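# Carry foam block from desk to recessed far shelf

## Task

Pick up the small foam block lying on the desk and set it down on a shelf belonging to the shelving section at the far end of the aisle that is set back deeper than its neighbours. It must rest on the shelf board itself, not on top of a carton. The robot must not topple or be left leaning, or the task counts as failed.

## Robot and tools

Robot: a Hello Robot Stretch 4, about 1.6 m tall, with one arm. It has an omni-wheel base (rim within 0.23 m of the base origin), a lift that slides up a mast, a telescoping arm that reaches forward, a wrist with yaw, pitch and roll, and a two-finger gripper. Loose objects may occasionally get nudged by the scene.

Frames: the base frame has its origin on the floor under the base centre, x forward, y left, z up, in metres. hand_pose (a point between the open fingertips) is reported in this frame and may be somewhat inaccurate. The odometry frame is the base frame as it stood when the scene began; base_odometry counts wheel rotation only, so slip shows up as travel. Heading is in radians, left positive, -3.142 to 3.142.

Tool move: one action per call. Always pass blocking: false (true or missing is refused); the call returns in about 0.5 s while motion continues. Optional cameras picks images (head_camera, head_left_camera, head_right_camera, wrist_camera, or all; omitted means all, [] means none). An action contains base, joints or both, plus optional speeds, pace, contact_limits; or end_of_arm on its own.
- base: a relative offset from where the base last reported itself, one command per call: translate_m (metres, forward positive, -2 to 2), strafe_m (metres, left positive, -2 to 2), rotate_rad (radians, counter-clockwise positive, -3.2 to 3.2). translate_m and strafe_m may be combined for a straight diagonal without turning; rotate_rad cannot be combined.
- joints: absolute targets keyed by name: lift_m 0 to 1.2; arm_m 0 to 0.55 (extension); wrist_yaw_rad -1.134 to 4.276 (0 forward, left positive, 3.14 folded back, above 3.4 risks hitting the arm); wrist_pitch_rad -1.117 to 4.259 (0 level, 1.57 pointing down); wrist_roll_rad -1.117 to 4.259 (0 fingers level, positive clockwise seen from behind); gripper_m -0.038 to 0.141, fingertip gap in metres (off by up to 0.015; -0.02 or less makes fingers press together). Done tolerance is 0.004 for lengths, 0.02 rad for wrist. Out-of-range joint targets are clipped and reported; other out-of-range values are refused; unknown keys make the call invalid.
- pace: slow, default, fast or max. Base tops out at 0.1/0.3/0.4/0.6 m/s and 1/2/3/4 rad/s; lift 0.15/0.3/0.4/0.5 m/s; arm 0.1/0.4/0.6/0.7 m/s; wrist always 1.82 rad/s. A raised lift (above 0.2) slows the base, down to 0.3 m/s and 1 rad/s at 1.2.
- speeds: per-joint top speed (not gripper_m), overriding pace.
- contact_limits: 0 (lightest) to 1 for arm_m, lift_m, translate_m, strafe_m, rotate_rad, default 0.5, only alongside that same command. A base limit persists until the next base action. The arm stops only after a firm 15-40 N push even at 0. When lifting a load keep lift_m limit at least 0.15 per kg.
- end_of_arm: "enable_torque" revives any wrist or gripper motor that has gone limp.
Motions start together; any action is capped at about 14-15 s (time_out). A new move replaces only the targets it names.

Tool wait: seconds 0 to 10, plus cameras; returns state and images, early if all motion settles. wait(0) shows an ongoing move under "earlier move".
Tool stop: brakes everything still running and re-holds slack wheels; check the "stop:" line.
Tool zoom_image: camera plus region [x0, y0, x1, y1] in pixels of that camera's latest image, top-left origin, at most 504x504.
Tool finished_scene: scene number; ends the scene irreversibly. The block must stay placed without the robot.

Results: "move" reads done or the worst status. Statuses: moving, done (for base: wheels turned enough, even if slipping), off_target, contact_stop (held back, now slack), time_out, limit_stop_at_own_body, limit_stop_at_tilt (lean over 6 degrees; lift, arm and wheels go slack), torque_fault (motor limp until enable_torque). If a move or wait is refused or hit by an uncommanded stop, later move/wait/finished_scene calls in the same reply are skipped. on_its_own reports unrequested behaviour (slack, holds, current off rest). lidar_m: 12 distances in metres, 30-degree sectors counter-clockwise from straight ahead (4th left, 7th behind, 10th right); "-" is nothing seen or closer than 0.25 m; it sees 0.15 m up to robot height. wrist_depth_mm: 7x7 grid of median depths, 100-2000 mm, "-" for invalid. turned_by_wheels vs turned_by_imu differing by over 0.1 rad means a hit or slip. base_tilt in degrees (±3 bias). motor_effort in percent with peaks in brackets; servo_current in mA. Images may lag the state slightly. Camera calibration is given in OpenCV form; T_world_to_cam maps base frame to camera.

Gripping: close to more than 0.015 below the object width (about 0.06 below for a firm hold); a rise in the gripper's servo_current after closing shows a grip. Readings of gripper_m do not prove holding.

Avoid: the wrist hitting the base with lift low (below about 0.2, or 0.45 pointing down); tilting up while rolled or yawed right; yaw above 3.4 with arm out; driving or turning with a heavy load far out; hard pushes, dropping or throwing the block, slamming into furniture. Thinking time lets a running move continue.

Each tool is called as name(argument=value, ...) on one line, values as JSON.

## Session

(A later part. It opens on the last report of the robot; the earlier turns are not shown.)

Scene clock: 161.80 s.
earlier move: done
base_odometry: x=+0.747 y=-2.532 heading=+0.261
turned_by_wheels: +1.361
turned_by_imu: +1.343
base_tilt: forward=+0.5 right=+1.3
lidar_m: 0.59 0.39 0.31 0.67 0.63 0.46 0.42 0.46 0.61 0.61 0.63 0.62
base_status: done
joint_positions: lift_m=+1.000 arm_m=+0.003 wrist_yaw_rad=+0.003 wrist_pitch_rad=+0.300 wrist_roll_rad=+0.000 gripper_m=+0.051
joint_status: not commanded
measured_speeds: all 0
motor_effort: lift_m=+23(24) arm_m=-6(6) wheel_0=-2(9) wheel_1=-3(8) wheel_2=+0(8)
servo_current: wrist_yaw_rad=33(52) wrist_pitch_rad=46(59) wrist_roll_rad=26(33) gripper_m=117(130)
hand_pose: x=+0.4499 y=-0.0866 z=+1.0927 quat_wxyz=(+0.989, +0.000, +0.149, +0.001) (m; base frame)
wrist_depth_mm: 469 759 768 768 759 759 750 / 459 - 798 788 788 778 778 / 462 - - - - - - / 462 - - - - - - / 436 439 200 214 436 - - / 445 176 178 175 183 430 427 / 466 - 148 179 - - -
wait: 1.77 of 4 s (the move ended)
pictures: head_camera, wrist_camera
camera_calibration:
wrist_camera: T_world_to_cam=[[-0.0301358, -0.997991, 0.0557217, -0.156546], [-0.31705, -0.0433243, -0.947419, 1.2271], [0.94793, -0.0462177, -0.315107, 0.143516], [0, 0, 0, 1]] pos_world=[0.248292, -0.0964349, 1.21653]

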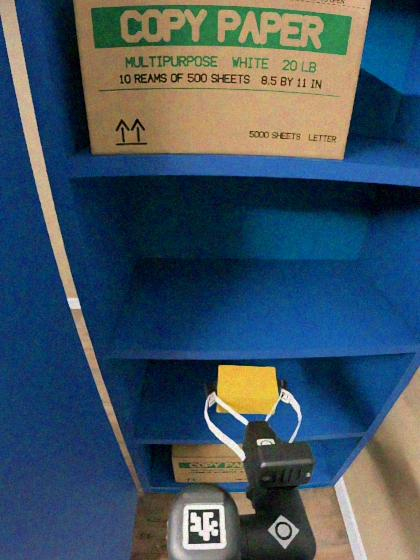

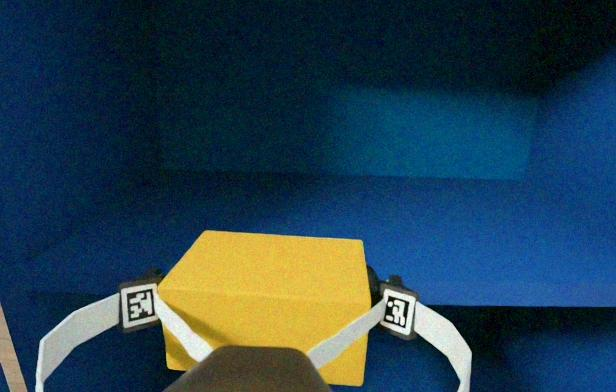

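move(joints={"arm_m": 0.345}, blocking=false, contact_limits={"arm_m": 0.2}, cameras=[])

wait(seconds=3, cameras=[])

move(joints={"lift_m": 0.936}, pace="slow", blocking=false, contact_limits={"lift_m": 0.1}, cameras=[])

wait(seconds=2, cameras=["wrist_camera"])

move(joints={"lift_m": 0.929}, pace="slow", blocking=false, contact_limits={"lift_m": 0.0}, cameras=[])

wait(seconds=1, cameras=["wrist_camera", "head_camera"])

Scene clock: 171.20 s.
move: moving
base_odometry: x=+0.747 y=-2.532 heading=+0.261
turned_by_wheels: +0.000
turned_by_imu: -0.001
base_tilt: forward=+0.4 right=+1.3
lidar_m: 0.59 0.39 0.30 0.68 0.61 0.42 0.41 0.46 0.62 0.59 0.63 0.61
base_status: not commanded
joint_positions: lift_m=+1.000 arm_m=+0.055 wrist_yaw_rad=+0.003 wrist_pitch_rad=+0.300 wrist_roll_rad=+0.000 gripper_m=+0.051
joint_status: arm_m moving
measured_speeds: translate_m=+0.000 strafe_m=+0.000 rotate_rad=+0.000 lift_m=+0.000 arm_m=+0.198 wrist_yaw_rad=+0.000 wrist_pitch_rad=+0.000 wrist_roll_rad=+0.000
motor_effort: lift_m=+23(23) arm_m=+7(9) wheel_0=-2(2) wheel_1=-3(3) wheel_2=+0(0)
servo_current: wrist_yaw_rad=46(46) wrist_pitch_rad=33(52) wrist_roll_rad=26(33) gripper_m=111(117)
contact_limits: arm_m 0.2
hand_pose: x=+0.5018 y=-0.0866 z=+1.0927 quat_wxyz=(+0.989, +0.000, +0.149, +0.001) (m; base frame)
wrist_depth_mm: 459 715 723 723 723 723 723 / 466 759 759 759 759 759 759 / 466 - 788 788 778 798 - / 473 - - - - - - / 436 439 201 215 433 - - / 384 177 178 175 182 394 397 / 433 - 148 179 - - -
pictures: none
No camera images: "cameras" was empty.

Scene clock: 172.83 s.
earlier move: done
base_odometry: x=+0.747 y=-2.532 heading=+0.261
turned_by_wheels: +0.000
turned_by_imu: +0.000
base_tilt: forward=+0.4 right=+1.6
lidar_m: 0.57 0.40 0.32 0.67 0.62 0.46 0.43 0.46 0.61 0.61 0.66 0.60
base_status: not commanded
joint_positions: lift_m=+1.000 arm_m=+0.345 wrist_yaw_rad=+0.003 wrist_pitch_rad=+0.300 wrist_roll_rad=+0.000 gripper_m=+0.051
joint_status: all done
measured_speeds: all 0
motor_effort: lift_m=+23(23) arm_m=+7(10) wheel_0=-2(2) wheel_1=-3(3) wheel_2=+0(0)
servo_current: wrist_yaw_rad=46(46) wrist_pitch_rad=33(52) wrist_roll_rad=26(33) gripper_m=124(124)
contact_limits: arm_m 0.2
hand_pose: x=+0.7914 y=-0.0866 z=+1.0927 quat_wxyz=(+0.989, +0.000, +0.149, +0.001) (m; base frame)
wrist_depth_mm: 442 442 445 442 442 442 442 / 459 466 466 466 466 462 455 / 452 488 488 492 484 484 480 / 477 517 517 512 512 512 508 / 433 436 212 215 459 462 521 / 349 177 178 175 182 373 373 / 273 286 149 179 298 286 312
wait: 1.63 of 3 s (the move ended)
pictures: none
No camera images: "cameras" was empty.

Scene clock: 173.33 s.
move: moving
base_odometry: x=+0.747 y=-2.532 heading=+0.261
turned_by_wheels: +0.000
turned_by_imu: +0.000
base_tilt: forward=+0.3 right=+1.3
lidar_m: 0.58 0.41 0.32 0.64 0.64 0.45 0.40 0.43 0.61 0.60 0.65 0.62
base_status: not commanded
joint_positions: lift_m=+0.974 arm_m=+0.345 wrist_yaw_rad=+0.003 wrist_pitch_rad=+0.300 wrist_roll_rad=+0.000 gripper_m=+0.051
joint_status: lift_m moving
measured_speeds: translate_m=+0.000 strafe_m=+0.000 rotate_rad=+0.000 lift_m=-0.099 arm_m=+0.000 wrist_yaw_rad=+0.000 wrist_pitch_rad=+0.000 wrist_roll_rad=+0.000
motor_effort: lift_m=+13(22) arm_m=+7(7) wheel_0=-2(2) wheel_1=-3(3) wheel_2=+0(0)
servo_current: wrist_yaw_rad=39(39) wrist_pitch_rad=33(46) wrist_roll_rad=33(33) gripper_m=117(124)
contact_limits: arm_m 0.2; lift_m 0.1
hand_pose: x=+0.7914 y=-0.0866 z=+1.0672 quat_wxyz=(+0.989, +0.000, +0.149, +0.001) (m; base frame)
wrist_depth_mm: 442 445 445 442 442 442 439 / 459 466 466 462 462 462 459 / 455 488 488 492 488 484 484 / 455 517 512 512 512 508 508 / 413 418 211 215 410 418 418 / 317 177 178 175 182 338 340 / 247 258 149 179 267 258 279
pictures: none
No camera images: "cameras" was empty.

Scene clock: 174.23 s.
earlier move: done
base_odometry: x=+0.747 y=-2.532 heading=+0.261
turned_by_wheels: +0.000
turned_by_imu: +0.000
base_tilt: forward=+0.2 right=+1.3
lidar_m: 0.56 0.39 0.31 0.68 0.62 0.44 0.42 0.45 0.62 0.62 0.65 0.61
base_status: not commanded
joint_positions: lift_m=+0.936 arm_m=+0.345 wrist_yaw_rad=+0.003 wrist_pitch_rad=+0.300 wrist_roll_rad=+0.000 gripper_m=+0.051
joint_status: all done
measured_speeds: all 0
motor_effort: lift_m=+14(22) arm_m=+7(7) wheel_0=-2(2) wheel_1=-3(3) wheel_2=+0(0)
servo_current: wrist_yaw_rad=46(46) wrist_pitch_rad=39(52) wrist_roll_rad=33(33) gripper_m=104(124)
contact_limits: arm_m 0.2; lift_m 0.1
hand_pose: x=+0.7914 y=-0.0866 z=+1.0294 quat_wxyz=(+0.989, +0.000, +0.149, +0.001) (m; base frame)
wrist_depth_mm: 439 445 445 445 442 439 445 / 459 466 466 469 466 459 459 / 452 492 488 484 488 484 480 / 430 504 500 504 504 504 508 / 327 334 213 216 349 349 355 / 249 177 178 175 183 266 266 / 196 204 149 178 212 204 222
wait: 0.90 of 2 s (the move ended)
pictures: wrist_camera
camera_calibration:
wrist_camera: T_world_to_cam=[[-0.0301358, -0.997991, 0.0557217, -0.142727], [-0.31705, -0.0433243, -0.947419, 1.2754], [0.94793, -0.0462177, -0.315107, -0.200148], [0, 0, 0, 1]] pos_world=[0.589792, -0.0964349, 1.15323]

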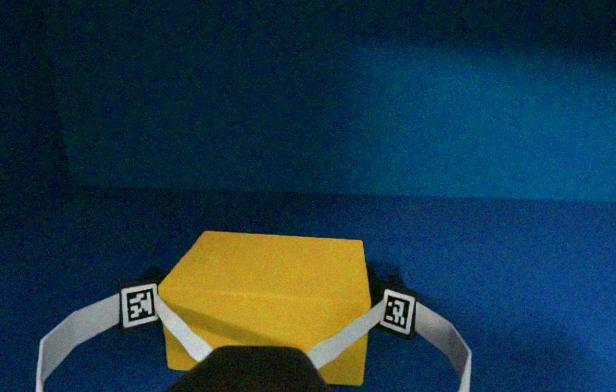

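Scene clock: 174.73 s.
move: moving
base_odometry: x=+0.747 y=-2.532 heading=+0.261
turned_by_wheels: +0.000
turned_by_imu: +0.000
base_tilt: forward=+0.3 right=+1.4
lidar_m: 0.58 0.37 0.33 0.65 0.63 0.44 0.44 0.45 0.63 0.61 0.65 0.60
base_status: not commanded
joint_positions: lift_m=+0.929 arm_m=+0.345 wrist_yaw_rad=+0.003 wrist_pitch_rad=+0.300 wrist_roll_rad=+0.000 gripper_m=+0.051
joint_status: lift_m moving
measured_speeds: all 0
motor_effort: lift_m=+14(15) arm_m=+7(7) wheel_0=-2(2) wheel_1=-3(3) wheel_2=+0(0)
servo_current: wrist_yaw_rad=39(39) wrist_pitch_rad=52(52) wrist_roll_rad=26(33) gripper_m=124(124)
contact_limits: arm_m 0.2; lift_m 0
hand_pose: x=+0.7914 y=-0.0866 z=+1.0224 quat_wxyz=(+0.989, +0.000, +0.149, +0.001) (m; base frame)
wrist_depth_mm: 439 445 442 445 442 439 445 / 459 466 466 466 462 466 462 / 452 488 484 488 488 484 480 / 410 421 462 500 500 496 500 / 312 317 213 216 330 336 340 / 237 177 178 175 183 254 254 / 186 196 148 180 195 195 212
pictures: none
No camera images: "cameras" was empty.

Scene clock: 174.90 s.
earlier move: done
base_odometry: x=+0.747 y=-2.532 heading=+0.261
turned_by_wheels: +0.000
turned_by_imu: +0.000
base_tilt: forward=+0.4 right=+1.4
lidar_m: 0.58 0.40 0.32 0.66 0.64 0.43 0.43 0.45 0.62 0.60 0.63 0.61
base_status: not commanded
joint_positions: lift_m=+0.929 arm_m=+0.345 wrist_yaw_rad=+0.003 wrist_pitch_rad=+0.300 wrist_roll_rad=+0.000 gripper_m=+0.051
joint_status: all done
measured_speeds: all 0
motor_effort: lift_m=+14(15) arm_m=+7(7) wheel_0=-2(2) wheel_1=-3(3) wheel_2=+0(0)
servo_current: wrist_yaw_rad=33(46) wrist_pitch_rad=46(52) wrist_roll_rad=33(33) gripper_m=117(124)
contact_limits: arm_m 0.2; lift_m 0
hand_pose: x=+0.7914 y=-0.0866 z=+1.0224 quat_wxyz=(+0.989, +0.000, +0.149, +0.001) (m; base frame)
wrist_depth_mm: 442 445 442 442 442 442 439 / 459 466 462 466 462 462 459 / 452 492 492 488 484 484 484 / 415 424 462 500 500 496 496 / 312 320 213 216 332 336 340 / 238 177 178 175 183 255 254 / 186 196 148 179 195 195 212
wait: 0.17 of 1 s (the move ended)
pictures: head_camera, wrist_camera
camera_calibration:
wrist_camera: T_world_to_cam=[[-0.0301358, -0.997991, 0.0557217, -0.142337], [-0.31705, -0.0433243, -0.947419, 1.26877], [0.94793, -0.0462177, -0.315107, -0.202354], [0, 0, 0, 1]] pos_world=[0.589792, -0.0964349, 1.14623]

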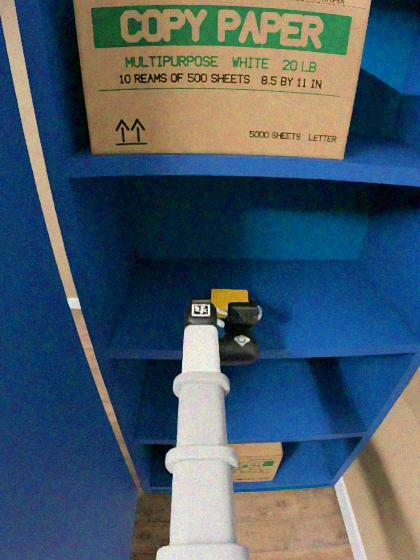

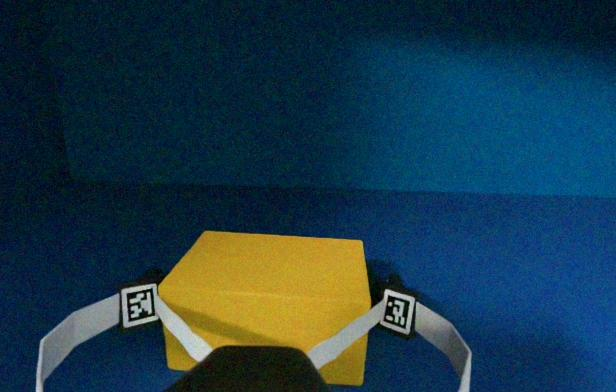

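move(joints={"lift_m": 0.925}, pace="slow", blocking=false, contact_limits={"lift_m": 0.0}, cameras=[])

wait(seconds=0.7, cameras=["wrist_camera"])

move(joints={"lift_m": 0.922}, pace="slow", blocking=false, contact_limits={"lift_m": 0.0}, cameras=[])

wait(seconds=0.7, cameras=["wrist_camera"])

Scene clock: 183.13 s.
move: moving
base_odometry: x=+0.747 y=-2.532 heading=+0.261
turned_by_wheels: +0.000
turned_by_imu: -0.001
base_tilt: forward=+0.3 right=+1.4
lidar_m: 0.58 0.40 0.31 0.68 0.62 0.45 0.43 0.44 0.61 0.61 0.65 0.61
base_status: not commanded
joint_positions: lift_m=+0.925 arm_m=+0.345 wrist_yaw_rad=+0.003 wrist_pitch_rad=+0.300 wrist_roll_rad=+0.000 gripper_m=+0.051
joint_status: lift_m moving
measured_speeds: all 0
motor_effort: lift_m=+13(15) arm_m=+6(7) wheel_0=-2(2) wheel_1=-3(3) wheel_2=+0(0)
servo_current: wrist_yaw_rad=39(46) wrist_pitch_rad=39(52) wrist_roll_rad=20(33) gripper_m=117(117)
contact_limits: arm_m 0.2; lift_m 0
hand_pose: x=+0.7914 y=-0.0866 z=+1.0185 quat_wxyz=(+0.989, +0.000, +0.149, +0.001) (m; base frame)
wrist_depth_mm: 442 445 445 442 442 445 442 / 459 469 469 462 462 466 462 / 455 492 488 484 484 484 484 / 415 459 504 496 500 500 500 / 312 319 212 215 330 338 340 / 236 176 178 175 182 253 253 / 185 195 148 179 194 194 211
pictures: none
No camera images: "cameras" was empty.

Scene clock: 183.20 s.
earlier move: done
base_odometry: x=+0.747 y=-2.532 heading=+0.261
turned_by_wheels: +0.000
turned_by_imu: +0.000
base_tilt: forward=+0.3 right=+1.4
lidar_m: 0.56 0.40 0.31 0.67 0.63 0.44 0.43 0.45 0.64 0.62 0.65 0.62
base_status: not commanded
joint_positions: lift_m=+0.925 arm_m=+0.345 wrist_yaw_rad=+0.003 wrist_pitch_rad=+0.300 wrist_roll_rad=+0.000 gripper_m=+0.051
joint_status: all done
measured_speeds: all 0
motor_effort: lift_m=+13(15) arm_m=+7(7) wheel_0=-2(2) wheel_1=-3(3) wheel_2=+0(0)
servo_current: wrist_yaw_rad=39(46) wrist_pitch_rad=46(52) wrist_roll_rad=26(33) gripper_m=117(117)
contact_limits: arm_m 0.2; lift_m 0
hand_pose: x=+0.7914 y=-0.0866 z=+1.0185 quat_wxyz=(+0.989, +0.000, +0.149, +0.001) (m; base frame)
wrist_depth_mm: 439 445 445 445 442 442 445 / 455 466 469 462 466 459 462 / 452 484 488 484 488 484 484 / 418 455 500 496 500 496 500 / 312 319 212 214 332 336 342 / 236 177 178 175 183 253 253 / 185 195 148 179 193 193 211
wait: 0.07 of 0.7 s (the move ended)
pictures: wrist_camera
camera_calibration:
wrist_camera: T_world_to_cam=[[-0.0301358, -0.997991, 0.0557217, -0.14212], [-0.31705, -0.0433243, -0.947419, 1.26508], [0.94793, -0.0462177, -0.315107, -0.203583], [0, 0, 0, 1]] pos_world=[0.589792, -0.0964349, 1.14233]

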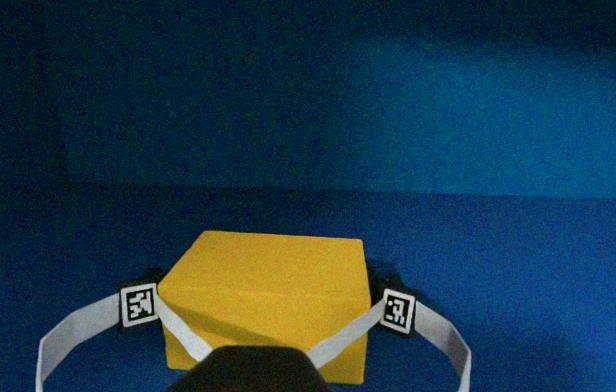

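Scene clock: 183.70 s.
move: moving
base_odometry: x=+0.747 y=-2.532 heading=+0.261
turned_by_wheels: +0.000
turned_by_imu: +0.000
base_tilt: forward=+0.3 right=+1.4
lidar_m: 0.57 0.39 0.32 0.69 0.64 0.45 0.43 0.46 0.61 0.60 0.65 0.59
base_status: not commanded
joint_positions: lift_m=+0.923 arm_m=+0.345 wrist_yaw_rad=+0.003 wrist_pitch_rad=+0.300 wrist_roll_rad=+0.000 gripper_m=+0.051
joint_status: lift_m moving
measured_speeds: all 0
motor_effort: lift_m=+13(15) arm_m=+7(7) wheel_0=-2(2) wheel_1=-3(3) wheel_2=+0(0)
servo_current: wrist_yaw_rad=33(46) wrist_pitch_rad=39(46) wrist_roll_rad=33(33) gripper_m=111(117)
contact_limits: arm_m 0.2; lift_m 0
hand_pose: x=+0.7914 y=-0.0866 z=+1.0155 quat_wxyz=(+0.989, +0.000, +0.149, +0.001) (m; base frame)
wrist_depth_mm: 445 445 445 445 445 442 442 / 462 466 469 466 466 462 459 / 455 488 488 488 484 484 484 / 424 466 504 500 496 500 504 / 314 319 212 214 336 338 342 / 236 177 177 175 183 253 255 / 184 195 148 179 193 193 209
pictures: none
No camera images: "cameras" was empty.

Scene clock: 183.73 s.
earlier move: done
base_odometry: x=+0.747 y=-2.532 heading=+0.261
turned_by_wheels: +0.000
turned_by_imu: +0.000
base_tilt: forward=+0.4 right=+1.4
lidar_m: 0.58 0.42 0.32 0.66 0.61 0.45 0.42 0.44 0.62 0.62 0.65 0.61
base_status: not commanded
joint_positions: lift_m=+0.923 arm_m=+0.345 wrist_yaw_rad=+0.003 wrist_pitch_rad=+0.300 wrist_roll_rad=+0.000 gripper_m=+0.051
joint_status: all done
measured_speeds: all 0
motor_effort: lift_m=+13(15) arm_m=+7(7) wheel_0=-2(2) wheel_1=-3(3) wheel_2=+0(0)
servo_current: wrist_yaw_rad=33(46) wrist_pitch_rad=52(52) wrist_roll_rad=20(33) gripper_m=111(117)
contact_limits: arm_m 0.2; lift_m 0
hand_pose: x=+0.7914 y=-0.0866 z=+1.0155 quat_wxyz=(+0.989, +0.000, +0.149, +0.001) (m; base frame)
wrist_depth_mm: 445 442 445 449 445 442 445 / 459 469 466 466 462 462 462 / 455 484 488 488 488 488 484 / 421 462 500 500 496 500 500 / 312 320 211 214 334 338 342 / 237 176 177 175 183 254 254 / 184 194 148 179 193 193 210
wait: 0.03 of 0.7 s (the move ended)
pictures: wrist_camera
camera_calibration:
wrist_camera: T_world_to_cam=[[-0.0301358, -0.997991, 0.0557217, -0.141953], [-0.31705, -0.0433243, -0.947419, 1.26223], [0.94793, -0.0462177, -0.315107, -0.204528], [0, 0, 0, 1]] pos_world=[0.589792, -0.0964349, 1.13933]

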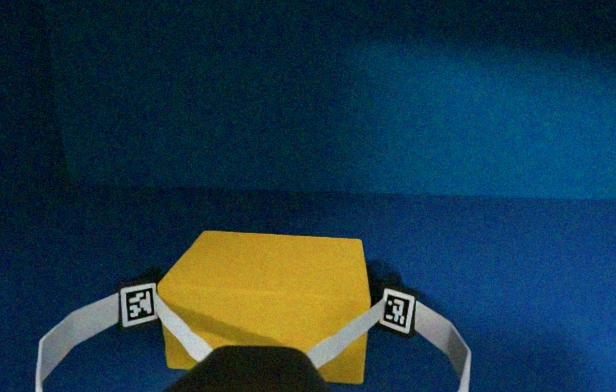

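move(joints={"gripper_m": 0.14}, pace="slow", blocking=false, cameras=[])

wait(seconds=4, cameras=["wrist_camera"])

move(joints={"arm_m": 0.15}, blocking=false, cameras=[])

wait(seconds=2.5, cameras=["head_camera"])

Scene clock: 192.47 s.
move: moving
base_odometry: x=+0.747 y=-2.532 heading=+0.261
turned_by_wheels: +0.000
turned_by_imu: -0.001
base_tilt: forward=+0.1 right=+1.4
lidar_m: 0.58 0.39 0.32 0.69 0.63 0.43 0.43 0.43 0.63 0.61 0.65 0.62
base_status: not commanded
joint_positions: lift_m=+0.923 arm_m=+0.345 wrist_yaw_rad=+0.003 wrist_pitch_rad=+0.300 wrist_roll_rad=+0.000 gripper_m=+0.061
joint_status: gripper_m moving
measured_speeds: all 0
motor_effort: lift_m=+13(13) arm_m=+6(7) wheel_0=-2(3) wheel_1=-3(3) wheel_2=+0(0)
servo_current: wrist_yaw_rad=39(39) wrist_pitch_rad=33(46) wrist_roll_rad=26(33) gripper_m=39(91)
contact_limits: arm_m 0.2; lift_m 0
hand_pose: x=+0.7914 y=-0.0866 z=+1.0155 quat_wxyz=(+0.989, +0.000, +0.149, +0.001) (m; base frame)
wrist_depth_mm: 442 449 445 445 445 442 445 / 459 466 466 466 466 466 466 / 477 488 488 488 484 488 484 / 427 500 500 500 500 500 504 / 315 320 213 216 336 340 345 / 237 182 179 179 182 254 255 / 191 195 140 182 193 194 211
pictures: none
No camera images: "cameras" was empty.

Scene clock: 196.07 s.
earlier move: done
base_odometry: x=+0.747 y=-2.532 heading=+0.261
turned_by_wheels: +0.000
turned_by_imu: -0.001
base_tilt: forward=+0.2 right=+1.3
lidar_m: 0.57 0.39 0.31 0.68 0.63 0.46 0.43 0.45 0.62 0.60 0.65 0.60
base_status: not commanded
joint_positions: lift_m=+0.922 arm_m=+0.345 wrist_yaw_rad=+0.003 wrist_pitch_rad=+0.299 wrist_roll_rad=+0.000 gripper_m=+0.140
joint_status: all done
measured_speeds: all 0
motor_effort: lift_m=+14(14) arm_m=+6(7) wheel_0=-2(3) wheel_1=-3(3) wheel_2=+0(0)
servo_current: wrist_yaw_rad=33(46) wrist_pitch_rad=33(59) wrist_roll_rad=26(33) gripper_m=46(98)
contact_limits: arm_m 0.2; lift_m 0
hand_pose: x=+0.7915 y=-0.0866 z=+1.0156 quat_wxyz=(+0.989, +0.000, +0.149, +0.001) (m; base frame)
wrist_depth_mm: 442 445 442 442 445 439 439 / 459 469 469 466 462 462 462 / 452 492 488 484 488 484 484 / 413 436 445 455 462 496 496 / 300 306 200 203 320 322 327 / 229 196 195 191 198 244 244 / 192 187 198 198 194 195 204
wait: 3.60 of 4 s (the move ended)
pictures: wrist_camera
camera_calibration:
wrist_camera: T_world_to_cam=[[-0.0301814, -0.997991, 0.0556987, -0.141899], [-0.316241, -0.0433275, -0.947689, 1.26206], [0.948199, -0.0462167, -0.314298, -0.20561], [0, 0, 0, 1]] pos_world=[0.589792, -0.0964349, 1.13932]

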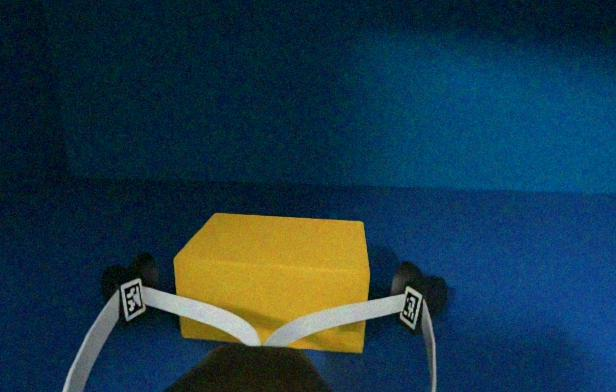

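Scene clock: 196.57 s.
move: moving
base_odometry: x=+0.747 y=-2.532 heading=+0.261
turned_by_wheels: +0.000
turned_by_imu: +0.000
base_tilt: forward=+0.4 right=+1.4
lidar_m: 0.58 0.40 0.32 0.70 0.64 0.46 0.42 0.43 0.63 0.61 0.64 0.60
base_status: not commanded
joint_positions: lift_m=+0.922 arm_m=+0.293 wrist_yaw_rad=+0.003 wrist_pitch_rad=+0.299 wrist_roll_rad=+0.000 gripper_m=+0.140
joint_status: arm_m moving
measured_speeds: translate_m=+0.000 strafe_m=+0.000 rotate_rad=+0.000 lift_m=+0.000 arm_m=-0.198 wrist_yaw_rad=+0.000 wrist_pitch_rad=+0.000 wrist_roll_rad=+0.000
motor_effort: lift_m=+14(14) arm_m=-10(10) wheel_0=-2(2) wheel_1=-3(3) wheel_2=+0(0)
servo_current: wrist_yaw_rad=39(39) wrist_pitch_rad=46(52) wrist_roll_rad=33(33) gripper_m=39(52)
contact_limits: lift_m 0
hand_pose: x=+0.7395 y=-0.0866 z=+1.0156 quat_wxyz=(+0.989, +0.000, +0.149, +0.001) (m; base frame)
wrist_depth_mm: 462 488 488 480 484 484 480 / 466 512 512 504 508 504 504 / 452 535 535 539 530 530 525 / 413 404 291 272 430 436 442 / 298 307 241 235 320 322 325 / 229 196 237 239 204 244 244 / 192 187 198 201 195 195 204
pictures: none
No camera images: "cameras" was empty.

Scene clock: 197.73 s.
earlier move: done
base_odometry: x=+0.747 y=-2.532 heading=+0.261
turned_by_wheels: +0.000
turned_by_imu: +0.000
base_tilt: forward=+0.3 right=+1.5
lidar_m: 0.57 0.40 0.30 0.67 0.64 0.43 0.43 0.45 0.60 0.61 0.66 0.59
base_status: not commanded
joint_positions: lift_m=+0.922 arm_m=+0.150 wrist_yaw_rad=+0.003 wrist_pitch_rad=+0.300 wrist_roll_rad=+0.000 gripper_m=+0.140
joint_status: all done
measured_speeds: all 0
motor_effort: lift_m=+14(14) arm_m=-6(10) wheel_0=-2(2) wheel_1=-3(3) wheel_2=+0(0)
servo_current: wrist_yaw_rad=46(46) wrist_pitch_rad=52(52) wrist_roll_rad=33(33) gripper_m=46(52)
contact_limits: lift_m 0
hand_pose: x=+0.5969 y=-0.0866 z=+1.0155 quat_wxyz=(+0.989, +0.000, +0.149, +0.001) (m; base frame)
wrist_depth_mm: 462 621 621 621 627 627 627 / 462 647 647 654 654 654 647 / 466 676 683 683 683 683 683 / 421 404 384 384 424 404 442 / 298 306 310 312 319 322 327 / 264 190 260 265 200 266 270 / 473 759 - - 750 798 -
wait: 1.17 of 2.5 s (the move ended)
pictures: head_camera

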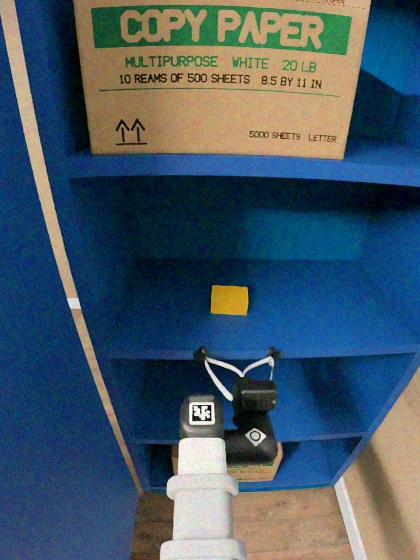

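finished_scene(scene=2)

The scene is finished: the task was done.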